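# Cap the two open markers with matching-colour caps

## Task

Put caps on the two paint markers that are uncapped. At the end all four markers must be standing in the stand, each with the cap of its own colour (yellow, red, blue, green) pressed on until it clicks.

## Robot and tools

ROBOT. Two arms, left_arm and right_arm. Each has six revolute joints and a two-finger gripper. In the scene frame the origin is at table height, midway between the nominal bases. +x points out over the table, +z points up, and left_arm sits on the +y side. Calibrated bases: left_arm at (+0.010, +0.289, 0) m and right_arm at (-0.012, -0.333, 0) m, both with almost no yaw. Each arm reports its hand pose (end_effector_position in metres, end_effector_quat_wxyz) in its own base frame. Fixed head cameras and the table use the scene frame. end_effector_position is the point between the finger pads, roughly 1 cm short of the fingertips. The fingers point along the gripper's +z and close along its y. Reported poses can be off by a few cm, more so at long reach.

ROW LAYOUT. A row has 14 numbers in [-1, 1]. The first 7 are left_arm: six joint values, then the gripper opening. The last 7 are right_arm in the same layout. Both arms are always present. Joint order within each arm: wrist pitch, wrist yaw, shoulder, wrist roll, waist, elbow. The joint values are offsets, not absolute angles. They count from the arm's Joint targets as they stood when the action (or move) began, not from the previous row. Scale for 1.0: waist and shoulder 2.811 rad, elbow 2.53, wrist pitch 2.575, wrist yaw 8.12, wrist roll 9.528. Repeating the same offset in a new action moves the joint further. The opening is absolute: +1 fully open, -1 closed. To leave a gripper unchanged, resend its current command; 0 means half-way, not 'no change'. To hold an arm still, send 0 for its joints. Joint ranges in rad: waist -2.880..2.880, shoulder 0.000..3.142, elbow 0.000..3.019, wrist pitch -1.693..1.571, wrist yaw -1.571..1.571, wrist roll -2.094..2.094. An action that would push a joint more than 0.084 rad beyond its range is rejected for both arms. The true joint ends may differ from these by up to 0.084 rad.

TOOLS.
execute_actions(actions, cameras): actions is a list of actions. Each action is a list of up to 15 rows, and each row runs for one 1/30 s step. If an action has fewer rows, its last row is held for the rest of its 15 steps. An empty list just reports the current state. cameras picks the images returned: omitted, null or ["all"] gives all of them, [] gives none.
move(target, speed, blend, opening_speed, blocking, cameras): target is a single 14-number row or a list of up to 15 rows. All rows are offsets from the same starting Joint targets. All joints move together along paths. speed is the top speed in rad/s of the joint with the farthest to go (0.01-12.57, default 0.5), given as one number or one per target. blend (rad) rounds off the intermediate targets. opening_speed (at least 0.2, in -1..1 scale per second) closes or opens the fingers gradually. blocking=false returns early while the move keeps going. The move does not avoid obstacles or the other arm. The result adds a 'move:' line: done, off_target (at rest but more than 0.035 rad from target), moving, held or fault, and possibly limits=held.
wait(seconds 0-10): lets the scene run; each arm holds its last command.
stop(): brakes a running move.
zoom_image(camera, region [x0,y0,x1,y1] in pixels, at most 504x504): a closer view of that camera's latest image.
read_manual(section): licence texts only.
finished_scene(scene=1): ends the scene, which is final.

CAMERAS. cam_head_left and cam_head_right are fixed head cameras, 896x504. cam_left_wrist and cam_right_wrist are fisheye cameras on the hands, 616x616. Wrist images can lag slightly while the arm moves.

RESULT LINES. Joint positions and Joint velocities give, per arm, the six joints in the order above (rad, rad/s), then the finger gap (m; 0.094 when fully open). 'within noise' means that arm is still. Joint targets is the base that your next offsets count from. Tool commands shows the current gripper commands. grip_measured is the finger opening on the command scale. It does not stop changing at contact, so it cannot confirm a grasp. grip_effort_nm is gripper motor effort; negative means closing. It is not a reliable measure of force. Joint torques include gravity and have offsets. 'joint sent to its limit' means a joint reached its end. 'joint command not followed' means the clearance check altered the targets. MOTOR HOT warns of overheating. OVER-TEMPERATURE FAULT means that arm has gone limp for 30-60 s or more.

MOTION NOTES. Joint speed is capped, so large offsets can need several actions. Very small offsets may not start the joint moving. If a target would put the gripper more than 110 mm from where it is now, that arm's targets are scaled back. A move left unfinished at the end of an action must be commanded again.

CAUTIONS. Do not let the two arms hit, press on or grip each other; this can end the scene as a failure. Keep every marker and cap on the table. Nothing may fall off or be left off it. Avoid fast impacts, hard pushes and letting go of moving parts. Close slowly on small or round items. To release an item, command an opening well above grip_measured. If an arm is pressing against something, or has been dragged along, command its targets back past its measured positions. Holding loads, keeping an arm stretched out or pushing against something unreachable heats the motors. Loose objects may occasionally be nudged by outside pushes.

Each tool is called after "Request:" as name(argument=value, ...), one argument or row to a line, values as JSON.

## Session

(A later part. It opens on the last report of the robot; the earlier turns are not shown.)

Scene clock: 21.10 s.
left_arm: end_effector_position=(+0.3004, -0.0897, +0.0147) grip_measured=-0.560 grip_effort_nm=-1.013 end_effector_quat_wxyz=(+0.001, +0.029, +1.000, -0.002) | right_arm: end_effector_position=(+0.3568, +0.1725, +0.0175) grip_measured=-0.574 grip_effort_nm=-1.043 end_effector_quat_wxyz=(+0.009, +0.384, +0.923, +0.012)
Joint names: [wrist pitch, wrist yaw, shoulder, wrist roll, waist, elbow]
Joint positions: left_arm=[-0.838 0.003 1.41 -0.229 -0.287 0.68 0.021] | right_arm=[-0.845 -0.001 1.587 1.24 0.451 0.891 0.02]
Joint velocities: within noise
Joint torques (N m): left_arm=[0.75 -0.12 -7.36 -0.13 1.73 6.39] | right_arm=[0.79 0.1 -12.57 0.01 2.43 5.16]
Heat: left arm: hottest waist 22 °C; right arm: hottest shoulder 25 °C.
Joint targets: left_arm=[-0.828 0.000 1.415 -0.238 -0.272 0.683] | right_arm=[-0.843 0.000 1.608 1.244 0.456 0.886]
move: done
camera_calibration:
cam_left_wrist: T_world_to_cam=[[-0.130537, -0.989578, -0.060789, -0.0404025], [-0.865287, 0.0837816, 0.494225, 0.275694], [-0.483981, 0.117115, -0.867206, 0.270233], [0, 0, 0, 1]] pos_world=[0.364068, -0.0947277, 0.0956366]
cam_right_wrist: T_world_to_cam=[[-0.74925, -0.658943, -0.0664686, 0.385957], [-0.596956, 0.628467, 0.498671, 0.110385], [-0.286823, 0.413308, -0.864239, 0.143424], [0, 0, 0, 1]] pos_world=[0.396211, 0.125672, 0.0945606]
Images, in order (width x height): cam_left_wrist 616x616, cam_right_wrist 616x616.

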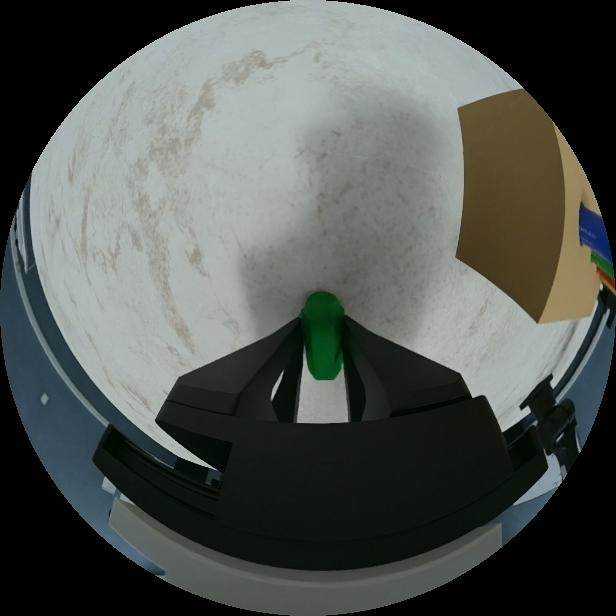

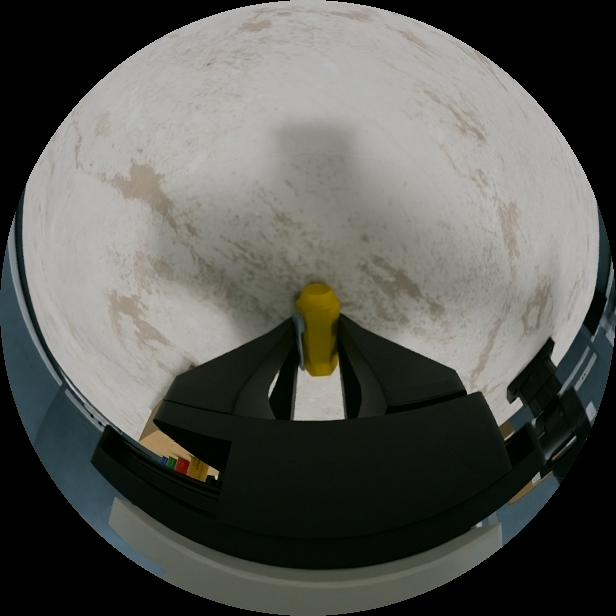

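Request:
move(
  target=[-0.1406, 0, -0.0694, 0, 0, 0.0779, -0.75, -0.1262, 0, -0.0633, 0, 0, 0.0806, -0.75],
  speed=0.4,
)

Scene clock: 30.07 s.
left_arm: end_effector_position=(+0.2974, -0.0888, +0.1180) grip_measured=-0.561 grip_effort_nm=-1.038 end_effector_quat_wxyz=(-0.003, +0.029, +1.000, -0.001) | right_arm: end_effector_position=(+0.3591, +0.1736, +0.1248) grip_measured=-0.575 grip_effort_nm=-1.062 end_effector_quat_wxyz=(+0.008, +0.384, +0.923, +0.009)
Joint names: [wrist pitch, wrist yaw, shoulder, wrist roll, waist, elbow]
Joint positions: left_arm=[-1.182 0.003 1.228 -0.229 -0.287 0.835 0.021] | right_arm=[-1.159 -0.001 1.439 1.24 0.451 1.051 0.02]
Joint velocities: within noise
Joint torques (N m): left_arm=[0.16 -0.12 -7.53 -0.13 1.73 11.14] | right_arm=[0.49 0.09 -14.45 0 2.43 9.36]
Heat: left arm: hottest waist 22 °C; right arm: hottest elbow 26 °C.
Joint targets: left_arm=[-1.190 0.000 1.219 -0.238 -0.272 0.881] | right_arm=[-1.168 0.000 1.430 1.244 0.456 1.090]
move: off_target (left_arm, right_arm); left_arm: the elbow is farthest, 0.045 rad from its target; right_arm: the elbow is farthest, 0.039 rad from its target
camera_calibration:
cam_left_wrist: T_world_to_cam=[[-0.130981, -0.989443, -0.0620199, -0.0333703], [-0.861644, 0.082676, 0.500734, 0.219958], [-0.49032, 0.119026, -0.863376, 0.359798], [0, 0, 0, 1]] pos_world=[0.361571, -0.0940284, 0.198431]
cam_right_wrist: T_world_to_cam=[[-0.749579, -0.65911, -0.0608786, 0.394963], [-0.594358, 0.629741, 0.500164, 0.0562151], [-0.291325, 0.411096, -0.863788, 0.238294], [0, 0, 0, 1]] pos_world=[0.398889, 0.126962, 0.201764]

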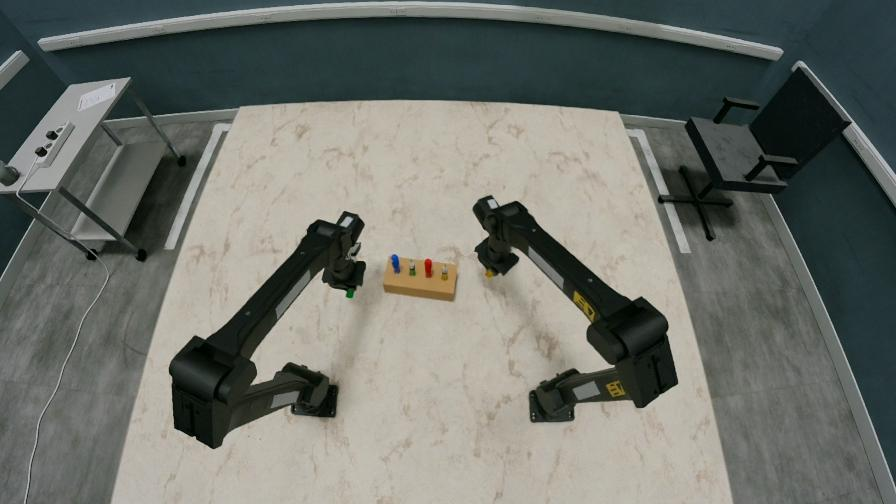

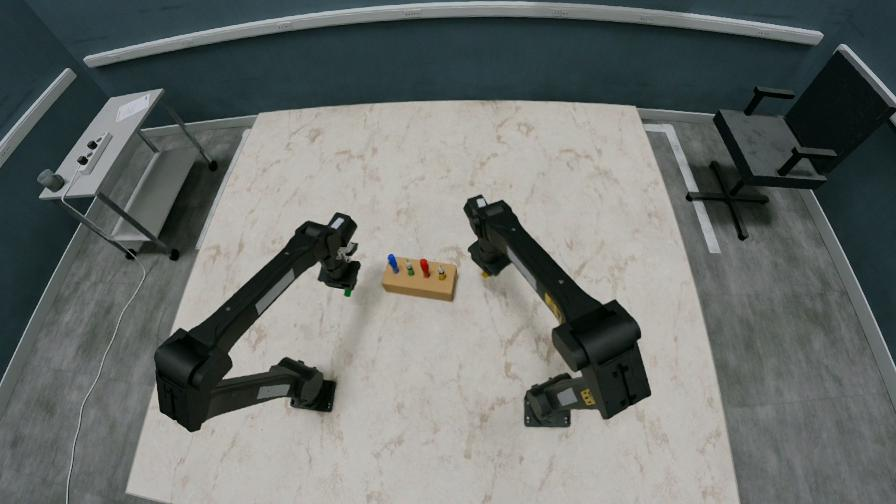

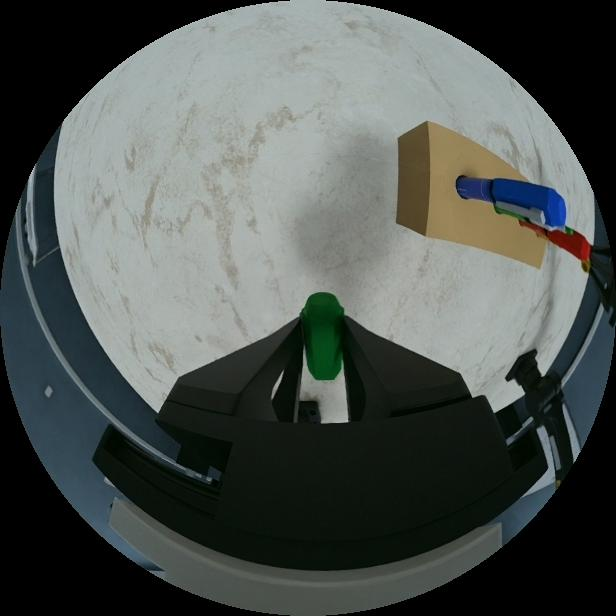

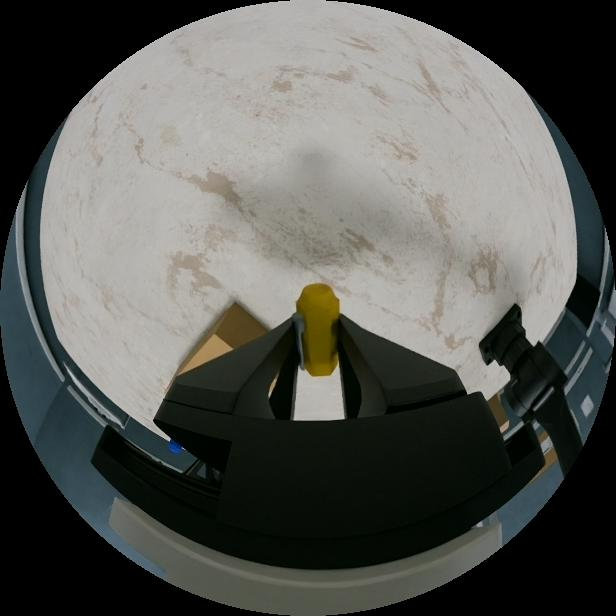

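Request:
move(
  target=[
    [0.9534, -0.1324, 0.0818, 0.0250, 0, -0.2692, -0.75, 0.9266, 0.1305, 0.0208, -0.1306, 0, -0.3241, -0.75],
    [0.9534, -0.1324, 0.0818, 0.0250, -0.3287, -0.2692, -0.75, 0.9266, 0.1305, 0.0208, -0.1306, 0, -0.3241, -0.75],
  ],
  speed=[1.0, 0.7],
  blend=[0.1, 0],
)

Scene clock: 34.73 s.
left_arm: end_effector_position=(+0.2603, -0.2392, +0.1532) grip_measured=-0.561 grip_effort_nm=-1.033 end_effector_quat_wxyz=(+0.706, +0.035, +0.706, -0.043) | right_arm: end_effector_position=(+0.3814, +0.0180, +0.1619) grip_measured=-0.575 grip_effort_nm=-1.057 end_effector_quat_wxyz=(+0.680, +0.217, +0.670, -0.205)
Joint names: [wrist pitch, wrist yaw, shoulder, wrist roll, waist, elbow]
Joint positions: left_arm=[1.247 -1.072 1.443 -0.01 -1.183 0.199 0.021] | right_arm=[1.204 1.056 1.467 0.007 0.451 0.278 0.02]
Joint velocities: within noise
Joint torques (N m): left_arm=[2.15 -0.13 -5.01 0.03 -0.5 3.85] | right_arm=[2.41 0.11 -6.59 -0.11 2.43 3.11]
Heat: left arm: hottest waist 22 °C; right arm: hottest elbow 26 °C.
Joint targets: left_arm=[1.265 -1.075 1.449 0.000 -1.196 0.200] | right_arm=[1.218 1.060 1.489 0.000 0.456 0.270]
move: done
camera_calibration:
cam_left_wrist: T_world_to_cam=[[-0.0461623, -0.997041, -0.0614687, -0.2088], [-0.489961, 0.076223, -0.868405, 0.29423], [0.870521, -0.00997031, -0.49203, -0.0520115], [0, 0, 0, 1]] pos_world=[0.1798, -0.231128, 0.217085]
cam_right_wrist: T_world_to_cam=[[-0.535391, -0.840665, -0.0814806, 0.236234], [-0.380866, 0.32641, -0.8651, 0.294034], [0.753855, -0.432133, -0.494938, -0.102319], [0, 0, 0, 1]] pos_world=[0.315599, 0.0584023, 0.222975]

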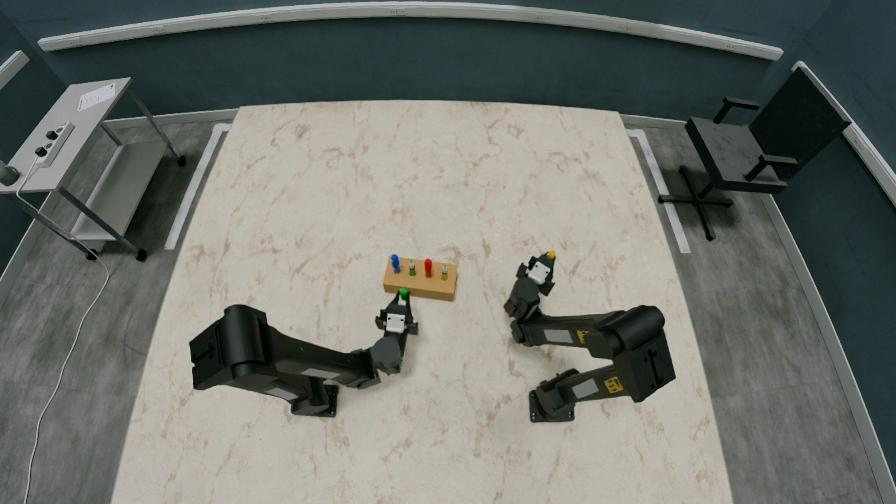

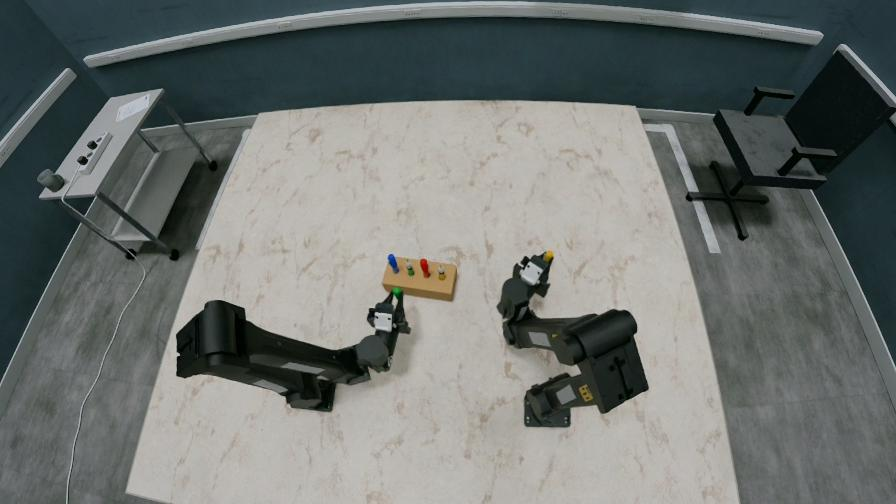

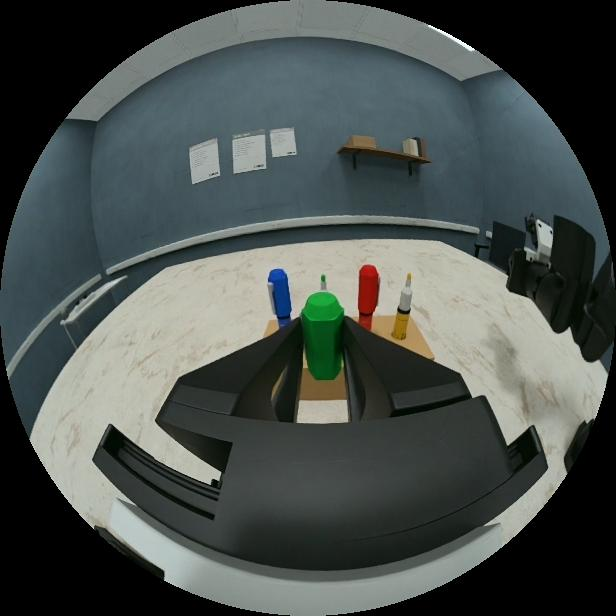

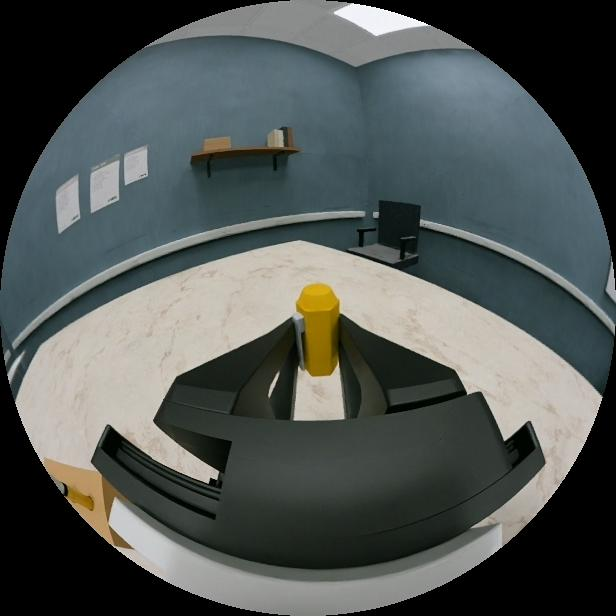

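Excellent view. Let me zoom in.

Request:
zoom_image(
  camera="cam_left_wrist",
  region=[250, 250, 440, 440],
)

Request:
zoom_image(
  camera="cam_head_left",
  region=[360, 230, 480, 330],
)

Request:
zoom_image(
  camera="cam_head_right",
  region=[360, 230, 480, 330],
)

Scaled by 2.653 from the camera's 616x616 image, which has a finer 880x880 frame.

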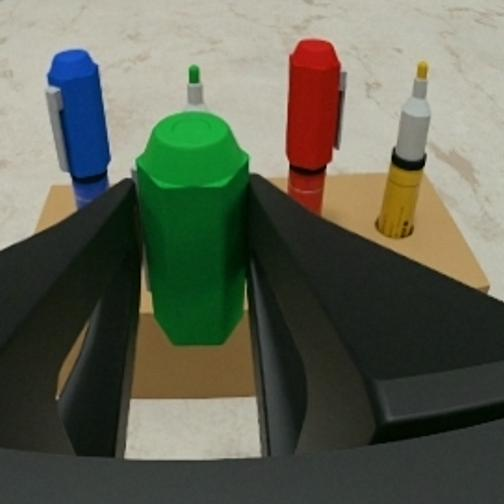

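Scaled by 4.200 from the camera's 896x504 image, which has a finer 1280x720 frame.

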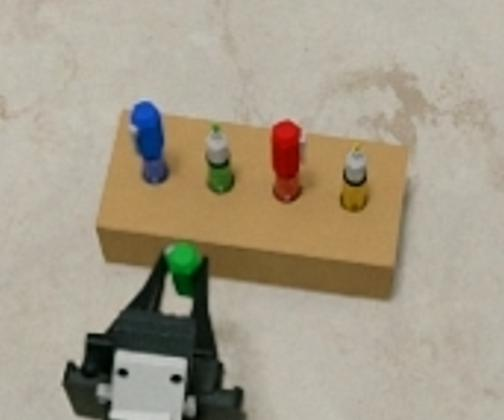

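Scaled by 4.200 from the camera's 896x504 image, which has a finer 1280x720 frame.

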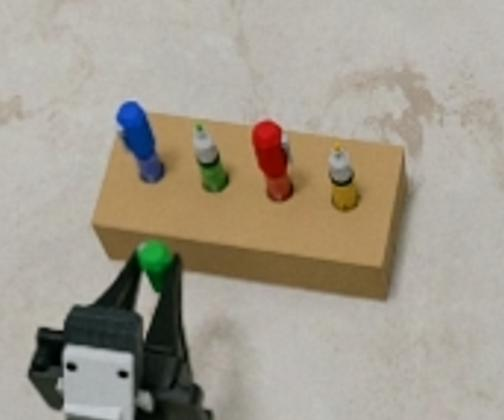

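Request:
move(
  target=[-0.1561, 0, -0.1234, 0, 0, 0.0269, -0.75, 0, 0, 0, 0, 0, 0, -0.75],
  speed=0.5,
  cameras=["cam_left_wrist", "cam_head_left", "cam_head_right"],
)

Scene clock: 37.57 s.
left_arm: end_effector_position=(+0.2577, -0.2330, +0.2023) grip_measured=-0.561 grip_effort_nm=-1.028 end_effector_quat_wxyz=(+0.704, +0.041, +0.708, -0.038) | right_arm: end_effector_position=(+0.3814, +0.0180, +0.1619) grip_measured=-0.575 grip_effort_nm=-1.057 end_effector_quat_wxyz=(+0.680, +0.217, +0.670, -0.205)
Joint names: [wrist pitch, wrist yaw, shoulder, wrist roll, waist, elbow]
Joint positions: left_arm=[0.868 -1.072 1.11 -0.01 -1.183 0.227 0.021] | right_arm=[1.204 1.056 1.467 0.007 0.451 0.278 0.02]
Joint velocities: within noise
Joint torques (N m): left_arm=[1.29 -0.14 -4.31 0.02 -0.5 9.52] | right_arm=[2.4 0.11 -6.65 -0.11 2.49 3.1]
Heat: left arm: hottest waist 22 °C; right arm: hottest elbow 26 °C.
Joint targets: left_arm=[0.863 -1.075 1.102 0.000 -1.196 0.268] | right_arm=[1.218 1.060 1.489 -0.001 0.456 0.270]
move: off_target (left_arm); left_arm: the elbow is farthest, 0.041 rad from its target
camera_calibration:
cam_left_wrist: T_world_to_cam=[[-0.0469994, -0.995924, -0.0769882, -0.196126], [-0.495606, 0.0901674, -0.863854, 0.338964], [0.867275, -0.00244481, -0.497824, -0.0217139], [0, 0, 0, 1]] pos_world=[0.177607, -0.225943, 0.266906]
Images, in order (width x height): cam_head_left 896x504, cam_head_right 896x504, cam_left_wrist 616x616.

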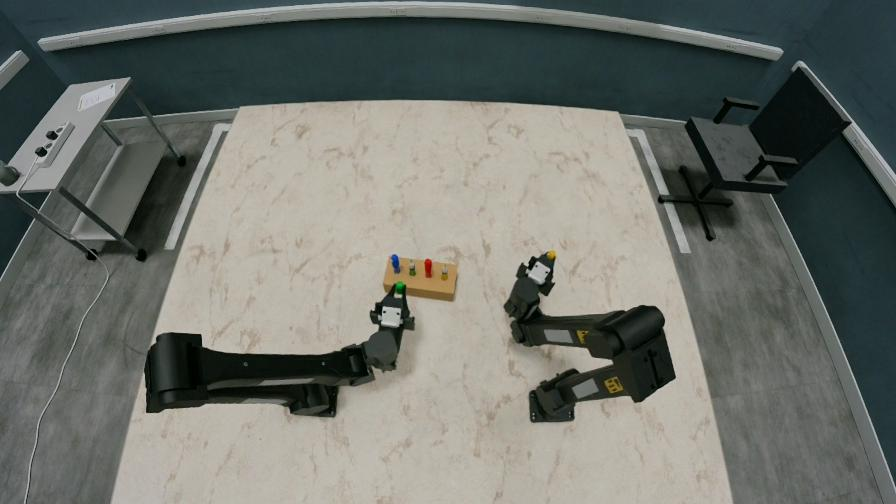

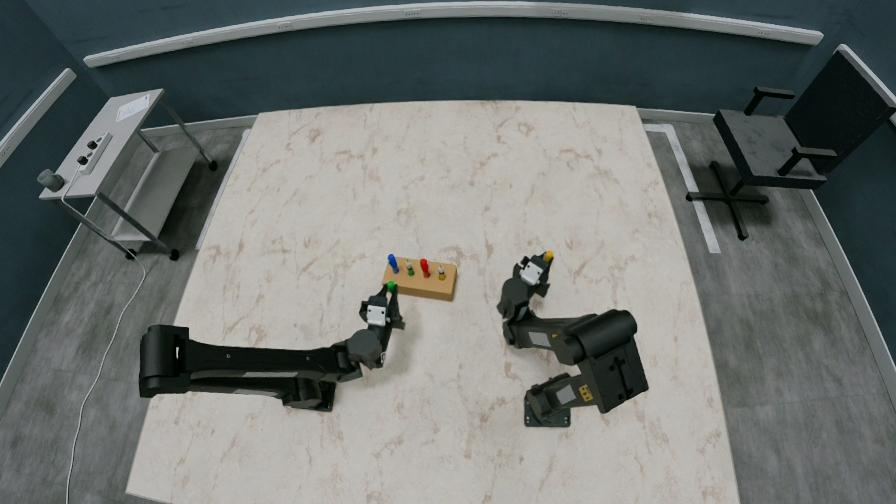

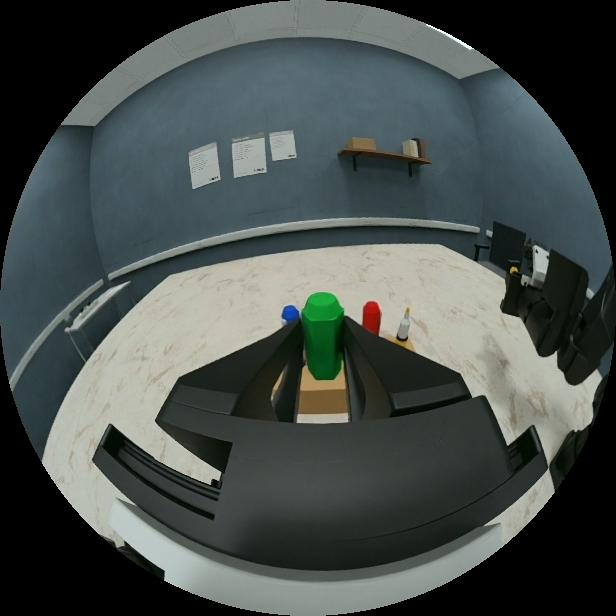

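Request:
zoom_image(
  camera="cam_left_wrist",
  region=[260, 280, 440, 440],
)

Request:
zoom_image(
  camera="cam_head_left",
  region=[370, 240, 470, 310],
)

Request:
zoom_image(
  camera="cam_head_right",
  region=[370, 240, 470, 310],
)

Scaled by 2.800 from the camera's 616x616 image, which has a finer 880x880 frame.

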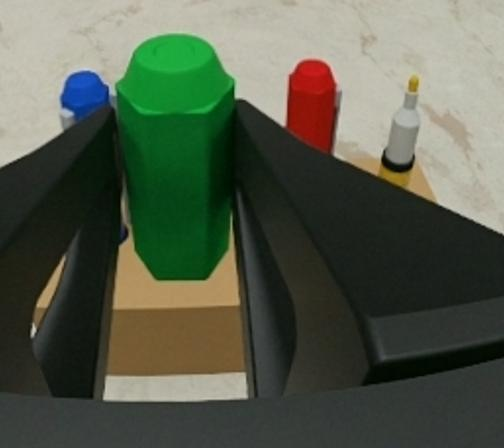

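Scaled by 5.040 from the camera's 896x504 image, which has a finer 1280x720 frame.

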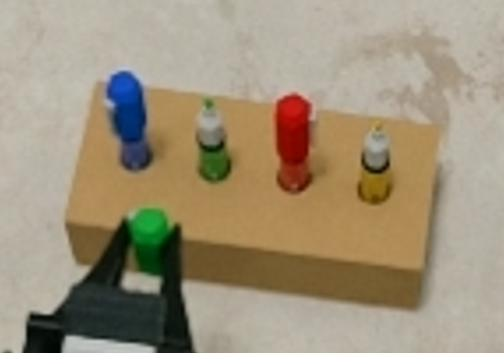

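Scaled by 5.040 from the camera's 896x504 image, which has a finer 1280x720 frame.

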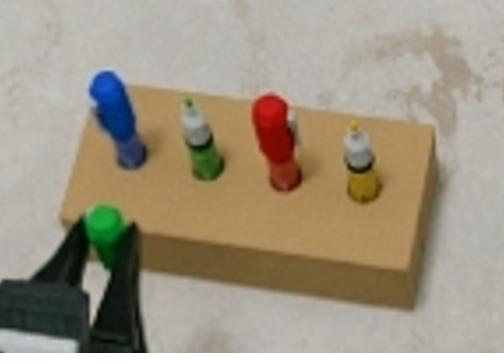

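Request:
move(
  target=[0.0738, 0.0436, 0.1259, 0, 0.1299, 0.0613, -0.75, 0, 0, 0, 0, 0, 0, -0.75],
  speed=0.4,
  cameras=["cam_left_wrist", "cam_head_left", "cam_head_right"],
)

Scene clock: 39.83 s.
left_arm: end_effector_position=(+0.3718, -0.2480, +0.1734) grip_measured=-0.561 grip_effort_nm=-1.028 end_effector_quat_wxyz=(+0.697, +0.048, +0.714, -0.038) | right_arm: end_effector_position=(+0.3814, +0.0180, +0.1619) grip_measured=-0.575 grip_effort_nm=-1.062 end_effector_quat_wxyz=(+0.680, +0.217, +0.670, -0.205)
Joint names: [wrist pitch, wrist yaw, shoulder, wrist roll, waist, elbow]
Joint positions: left_arm=[1.033 -0.724 1.453 -0.009 -0.845 0.387 0.021] | right_arm=[1.204 1.056 1.467 0.007 0.451 0.278 0.02]
Joint velocities: within noise
Joint torques (N m): left_arm=[2.4 0.09 -7.06 0.03 1.61 8.08] | right_arm=[2.41 0.11 -6.53 -0.11 2.37 3.1]
Heat: left arm: hottest waist 22 °C; right arm: hottest elbow 26 °C.
Joint targets: left_arm=[1.053 -0.721 1.456 0.000 -0.831 0.423] | right_arm=[1.218 1.060 1.489 -0.001 0.456 0.270]
move: off_target (left_arm); left_arm: the elbow is farthest, 0.036 rad from its target
camera_calibration:
cam_left_wrist: T_world_to_cam=[[-0.0581612, -0.994474, -0.0874052, -0.201672], [-0.508823, 0.104858, -0.854461, 0.37876], [0.858904, -0.00522271, -0.51211, -0.130216], [0, 0, 0, 1]] pos_world=[0.292836, -0.240953, 0.239323]
Images, in order (width x height): cam_head_left 896x504, cam_head_right 896x504, cam_left_wrist 616x616.

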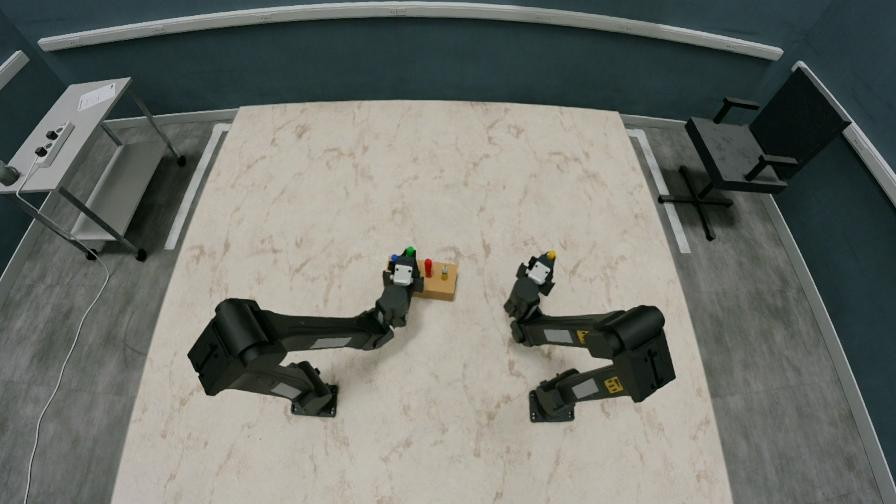

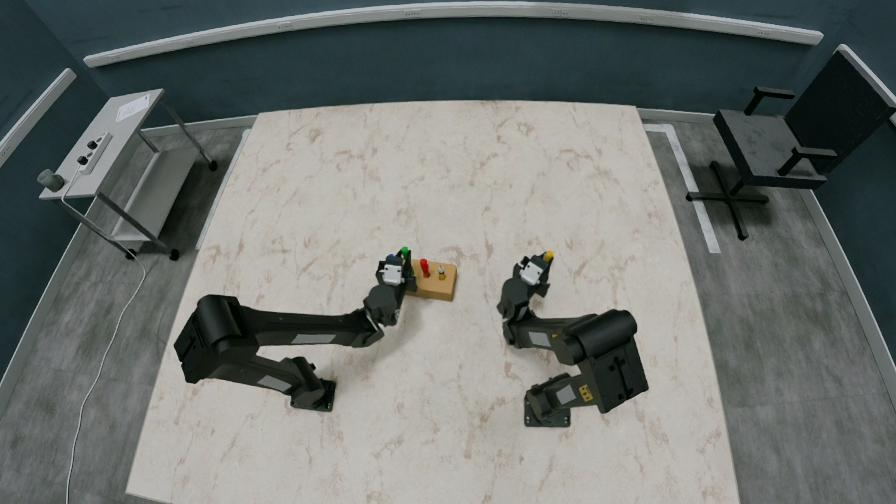

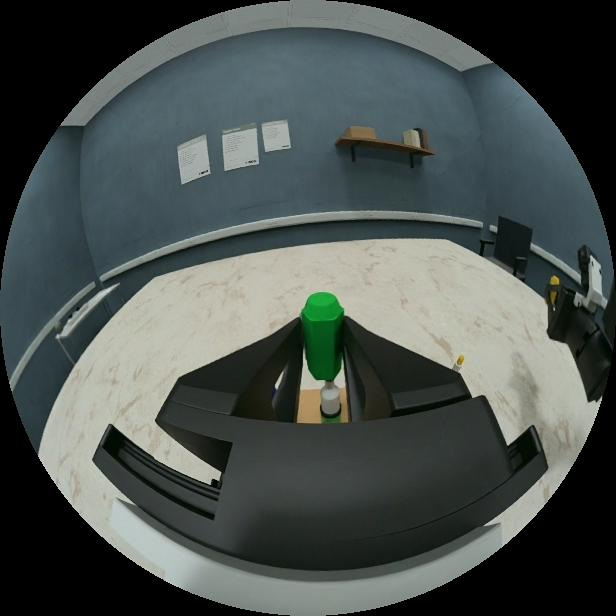

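Request:
zoom_image(
  camera="cam_left_wrist",
  region=[260, 280, 400, 440],
)

Request:
zoom_image(
  camera="cam_head_left",
  region=[380, 230, 470, 310],
)

Request:
zoom_image(
  camera="cam_head_right",
  region=[370, 230, 460, 310],
)

Scaled by 3.150 from the camera's 616x616 image, which has a finer 880x880 frame.

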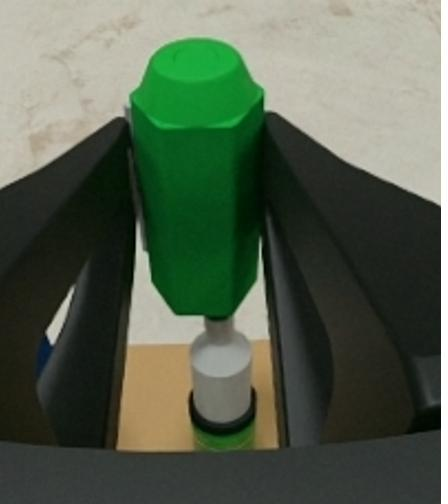

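Scaled by 5.600 from the camera's 896x504 image, which has a finer 1280x720 frame.

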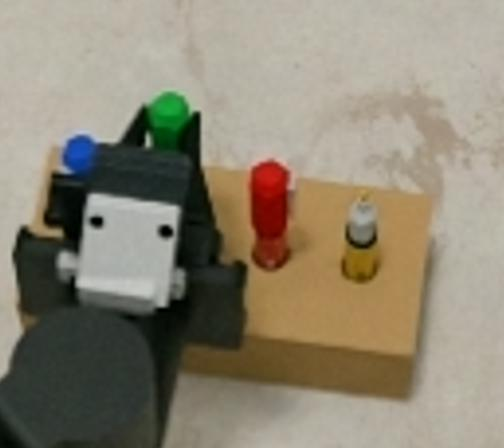

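Scaled by 5.600 from the camera's 896x504 image, which has a finer 1280x720 frame.

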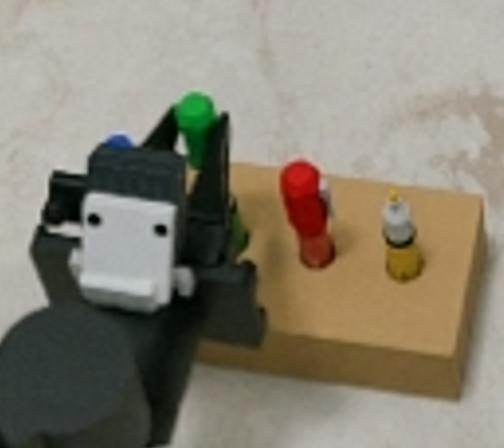

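Request:
zoom_image(
  camera="cam_head_left",
  region=[396, 240, 432, 276],
)

Request:
zoom_image(
  camera="cam_head_left",
  region=[420, 248, 460, 288],
)

Request:
zoom_image(
  camera="cam_left_wrist",
  region=[295, 340, 365, 410],
)

Scaled by 14.000 from the camera's 896x504 image, which has a finer 1280x720 frame.

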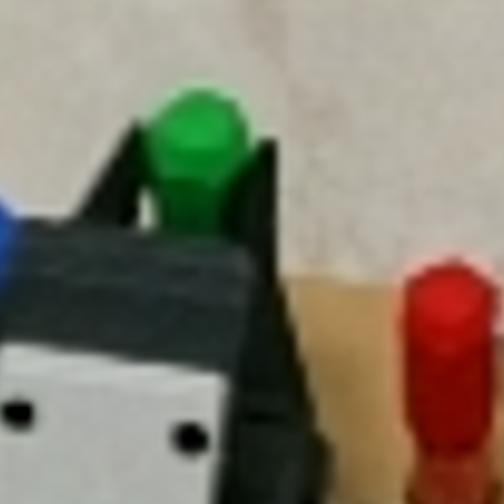

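Scaled by 12.600 from the camera's 896x504 image, which has a finer 1280x720 frame.

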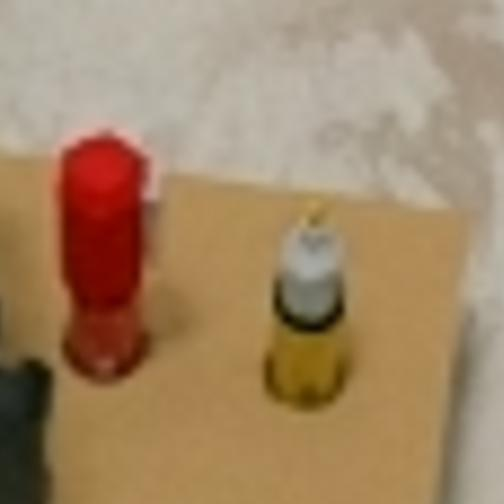

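Scaled by 7.200 from the camera's 616x616 image, which has a finer 880x880 frame.

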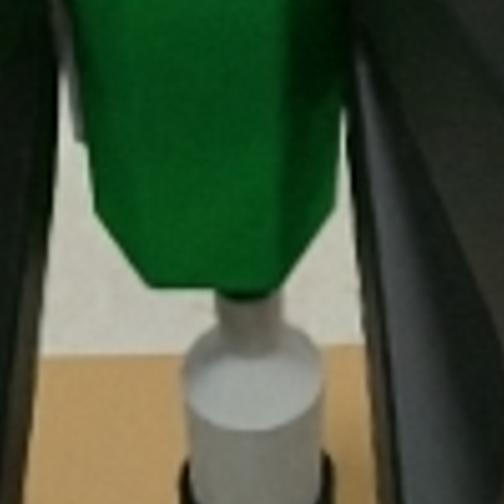

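Request:
move(
  target=[0, 0, 0, 0, 0, 0, -0.75, -0.0932, -0.2613, 0.0039, 0, -0.0971, 0.1087, -0.75],
  speed=1.0,
  cameras=["cam_head_left", "cam_left_wrist", "cam_right_wrist"],
)

Scene clock: 51.43 s.
left_arm: end_effector_position=(+0.3718, -0.2481, +0.1734) grip_measured=-0.561 grip_effort_nm=-1.038 end_effector_quat_wxyz=(+0.697, +0.048, +0.714, -0.038) | right_arm: end_effector_position=(+0.3933, +0.2283, +0.2041) grip_measured=-0.575 grip_effort_nm=-1.057 end_effector_quat_wxyz=(+0.580, -0.415, +0.567, +0.412)
Joint names: [wrist pitch, wrist yaw, shoulder, wrist roll, waist, elbow]
Joint positions: left_arm=[1.034 -0.723 1.453 -0.009 -0.845 0.387 0.021] | right_arm=[0.988 -1.058 1.475 0.007 0.191 0.511 0.02]
Joint velocities: within noise
Joint torques (N m): left_arm=[2.37 0.08 -7.12 0.02 1.61 8.06] | right_arm=[1.62 -0.22 -9.05 -0.11 1.2 7.36]
Heat: left arm: hottest waist 22 °C; right arm: hottest elbow 26 °C.
Joint targets: left_arm=[1.053 -0.721 1.456 0.000 -0.831 0.423] | right_arm=[0.978 -1.062 1.500 -0.001 0.182 0.545]
move: off_target (left_arm); left_arm: the elbow is farthest, 0.036 rad from its target
camera_calibration:
cam_left_wrist: T_world_to_cam=[[-0.0585639, -0.994471, -0.087166, -0.20161], [-0.508544, 0.104857, -0.854628, 0.378717], [0.859042, -0.0057226, -0.511873, -0.130435], [0, 0, 0, 1]] pos_world=[0.292836, -0.240953, 0.239323]
cam_right_wrist: T_world_to_cam=[[0.959165, -0.279083, -0.0459915, -0.300348], [-0.176332, -0.462867, -0.868712, 0.366894], [0.221155, 0.841348, -0.493177, -0.081127], [0, 0, 0, 1]] pos_world=[0.37072, 0.154257, 0.264902]
Images, in order (width x height): cam_head_left 896x504, cam_left_wrist 616x616, cam_right_wrist 616x616.

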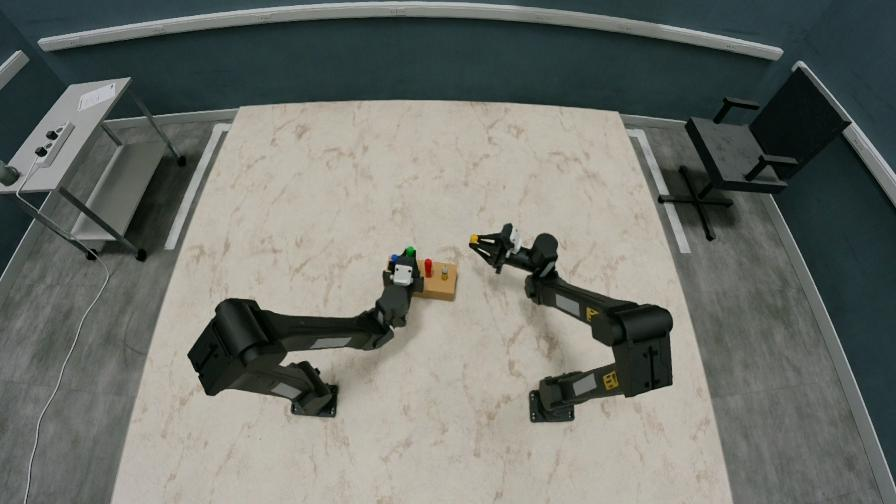

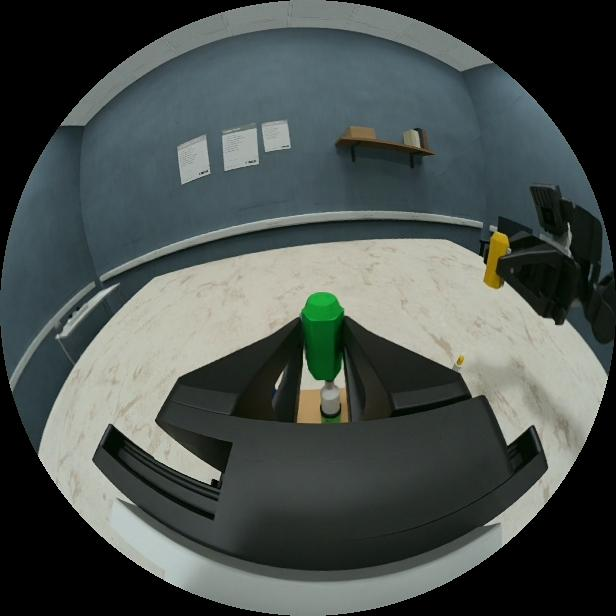

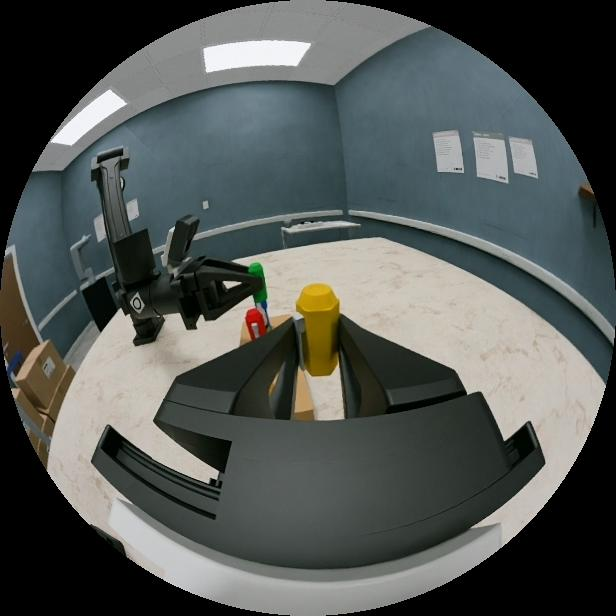

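Request:
zoom_image(
  camera="cam_right_wrist",
  region=[220, 245, 310, 345],
)

Scaled by 5.040 from the camera's 616x616 image, which has a finer 880x880 frame.

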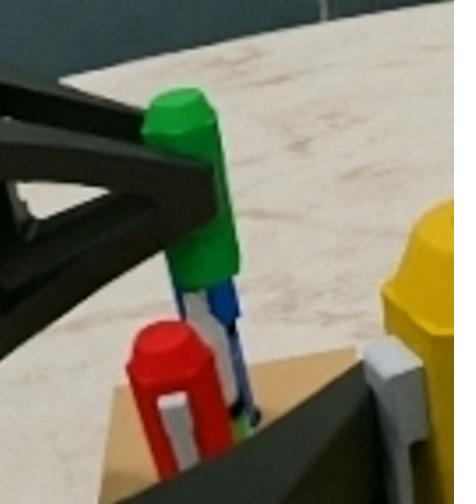

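Request:
zoom_image(
  camera="cam_right_wrist",
  region=[240, 258, 280, 334],
)

Scaled by 6.632 from the camera's 616x616 image, which has a finer 880x880 frame.

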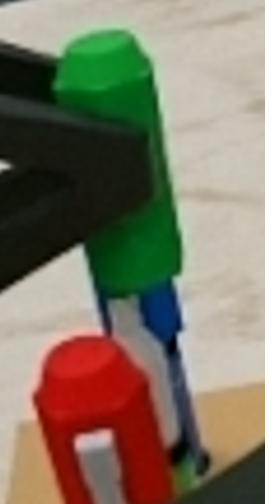

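Request:
zoom_image(
  camera="cam_right_wrist",
  region=[246, 290, 282, 332],
)

Scaled by 12.000 from the camera's 616x616 image, which has a finer 880x880 frame.

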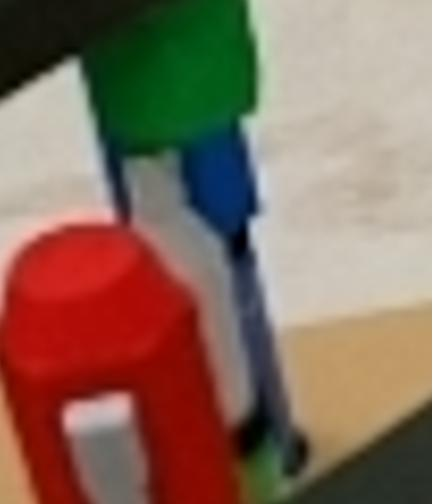

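Request:
move(
  target=[0.0276, -0.0026, 0.0103, 0, -0.0149, -0.0209, -0.75, 0, 0, 0, 0, 0, 0, -0.75],
  speed=0.15,
  cameras=["cam_left_wrist", "cam_right_wrist"],
)

Scene clock: 54.60 s.
left_arm: end_effector_position=(+0.3652, -0.2465, +0.1694) grip_measured=-0.561 grip_effort_nm=-1.033 end_effector_quat_wxyz=(+0.704, +0.041, +0.708, -0.043) | right_arm: end_effector_position=(+0.3933, +0.2283, +0.2041) grip_measured=-0.575 grip_effort_nm=-1.062 end_effector_quat_wxyz=(+0.580, -0.415, +0.567, +0.412)
Joint names: [wrist pitch, wrist yaw, shoulder, wrist roll, waist, elbow]
Joint positions: left_arm=[1.105 -0.739 1.48 -0.009 -0.859 0.367 0.021] | right_arm=[0.987 -1.059 1.475 0.007 0.191 0.511 0.02]
Joint velocities: within noise
Joint torques (N m): left_arm=[2.35 -0.14 -6.95 0.03 -0.62 5.08] | right_arm=[1.58 -0.22 -9.11 -0.11 1.2 7.38]
Heat: left arm: hottest waist 22 °C; right arm: hottest elbow 26 °C.
Joint targets: left_arm=[1.124 -0.742 1.485 0.000 -0.873 0.370] | right_arm=[0.978 -1.062 1.500 -0.001 0.182 0.545]
move: done
camera_calibration:
cam_left_wrist: T_world_to_cam=[[-0.0553827, -0.996005, -0.0700434, -0.205204], [-0.494667, 0.0883072, -0.864585, 0.364358], [0.867316, -0.0132349, -0.497582, -0.134145], [0, 0, 0, 1]] pos_world=[0.285217, -0.238335, 0.233897]
cam_right_wrist: T_world_to_cam=[[0.959256, -0.278721, -0.0462871, -0.300358], [-0.17646, -0.463067, -0.868579, 0.366936], [0.220657, 0.841358, -0.493383, -0.0808899], [0, 0, 0, 1]] pos_world=[0.370719, 0.154257, 0.264901]
Images, in order (width x height): cam_left_wrist 616x616, cam_right_wrist 616x616.

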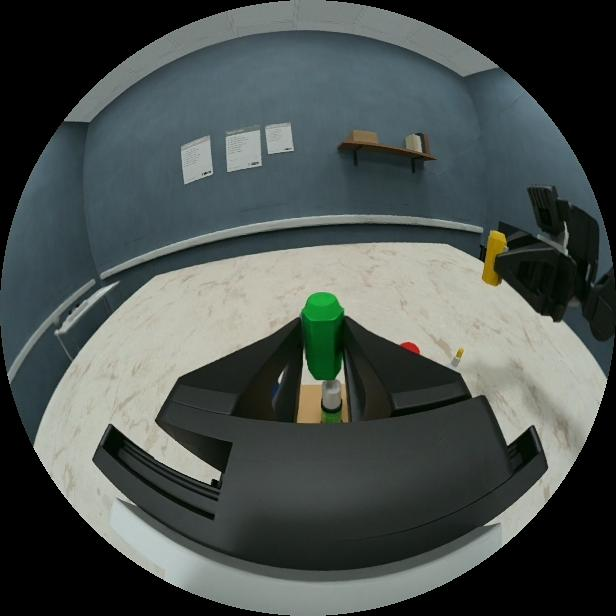

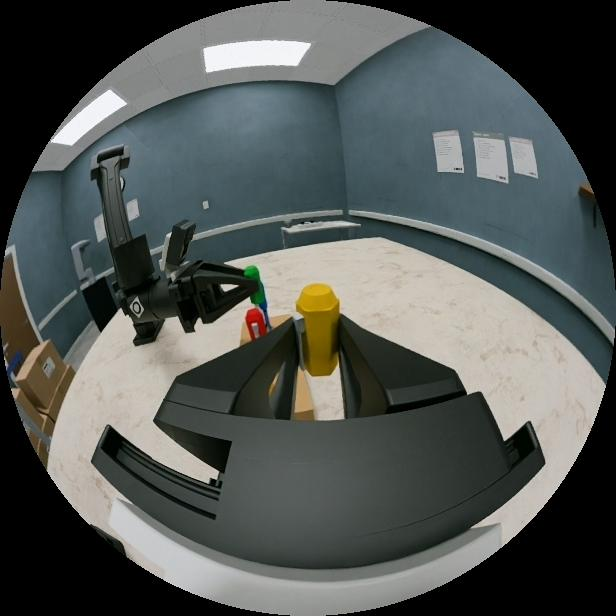

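Request:
execute_actions(
  actions=[],
  cameras=["cam_left_wrist","cam_right_wrist"],
)

Scene clock: 55.30 s.
left_arm: end_effector_position=(+0.3652, -0.2465, +0.1695) grip_measured=-0.561 grip_effort_nm=-1.033 end_effector_quat_wxyz=(+0.704, +0.041, +0.708, -0.043) | right_arm: end_effector_position=(+0.3933, +0.2283, +0.2041) grip_measured=-0.575 grip_effort_nm=-1.057 end_effector_quat_wxyz=(+0.580, -0.415, +0.567, +0.412)
Joint names: [wrist pitch, wrist yaw, shoulder, wrist roll, waist, elbow]
Joint positions: left_arm=[1.105 -0.739 1.48 -0.009 -0.859 0.367 0.021] | right_arm=[0.987 -1.059 1.475 0.007 0.191 0.511 0.02]
Joint velocities: within noise
Joint torques (N m): left_arm=[2.35 -0.14 -6.95 0.03 -0.62 5.08] | right_arm=[1.58 -0.22 -9.11 -0.11 1.14 7.36]
Heat: left arm: hottest waist 22 °C; right arm: hottest elbow 26 °C.
Joint targets: left_arm=[1.124 -0.742 1.485 0.000 -0.873 0.370] | right_arm=[0.978 -1.062 1.500 -0.001 0.182 0.545]
Tool commands: left_gripper/opening=-0.75 right_gripper/opening=-0.75
camera_calibration:
cam_left_wrist: T_world_to_cam=[[-0.0553048, -0.99603, -0.0697493, -0.2053], [-0.494482, 0.0880103, -0.864721, 0.364266], [0.867427, -0.0133334, -0.497386, -0.134245], [0, 0, 0, 1]] pos_world=[0.285217, -0.238334, 0.233897]
cam_right_wrist: T_world_to_cam=[[0.959256, -0.278721, -0.0462871, -0.300358], [-0.17646, -0.463067, -0.868579, 0.366936], [0.220657, 0.841358, -0.493383, -0.0808899], [0, 0, 0, 1]] pos_world=[0.370719, 0.154257, 0.264901]
Images, in order (width x height): cam_left_wrist 616x616, cam_right_wrist 616x616.

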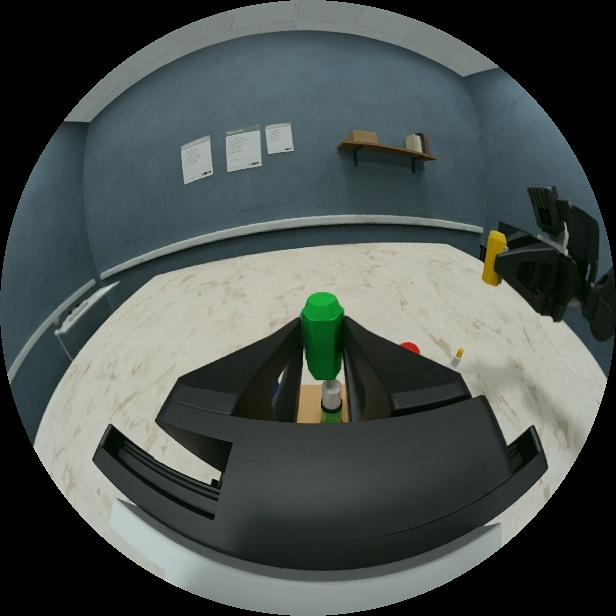

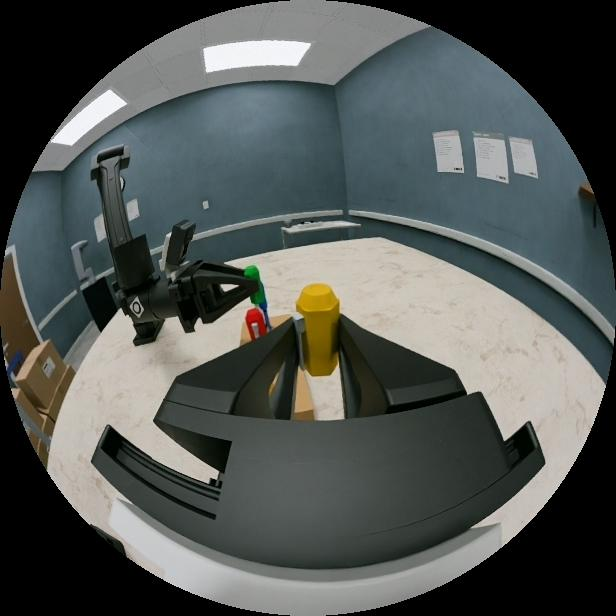

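Request:
zoom_image(
  camera="cam_left_wrist",
  region=[270, 280, 390, 430],
)

Request:
zoom_image(
  camera="cam_right_wrist",
  region=[235, 255, 295, 345],
)

Scaled by 3.360 from the camera's 616x616 image, which has a finer 880x880 frame.

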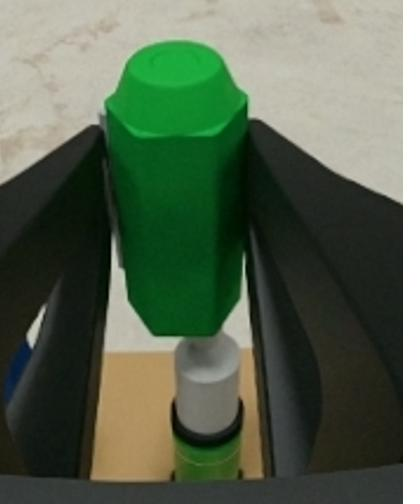

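Scaled by 5.600 from the camera's 616x616 image, which has a finer 880x880 frame.

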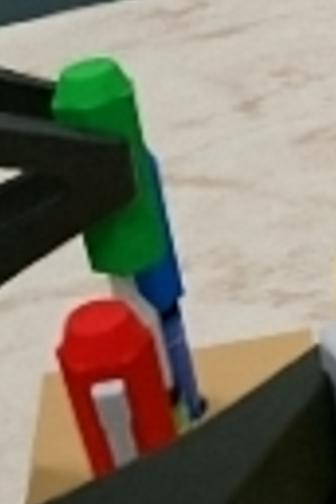

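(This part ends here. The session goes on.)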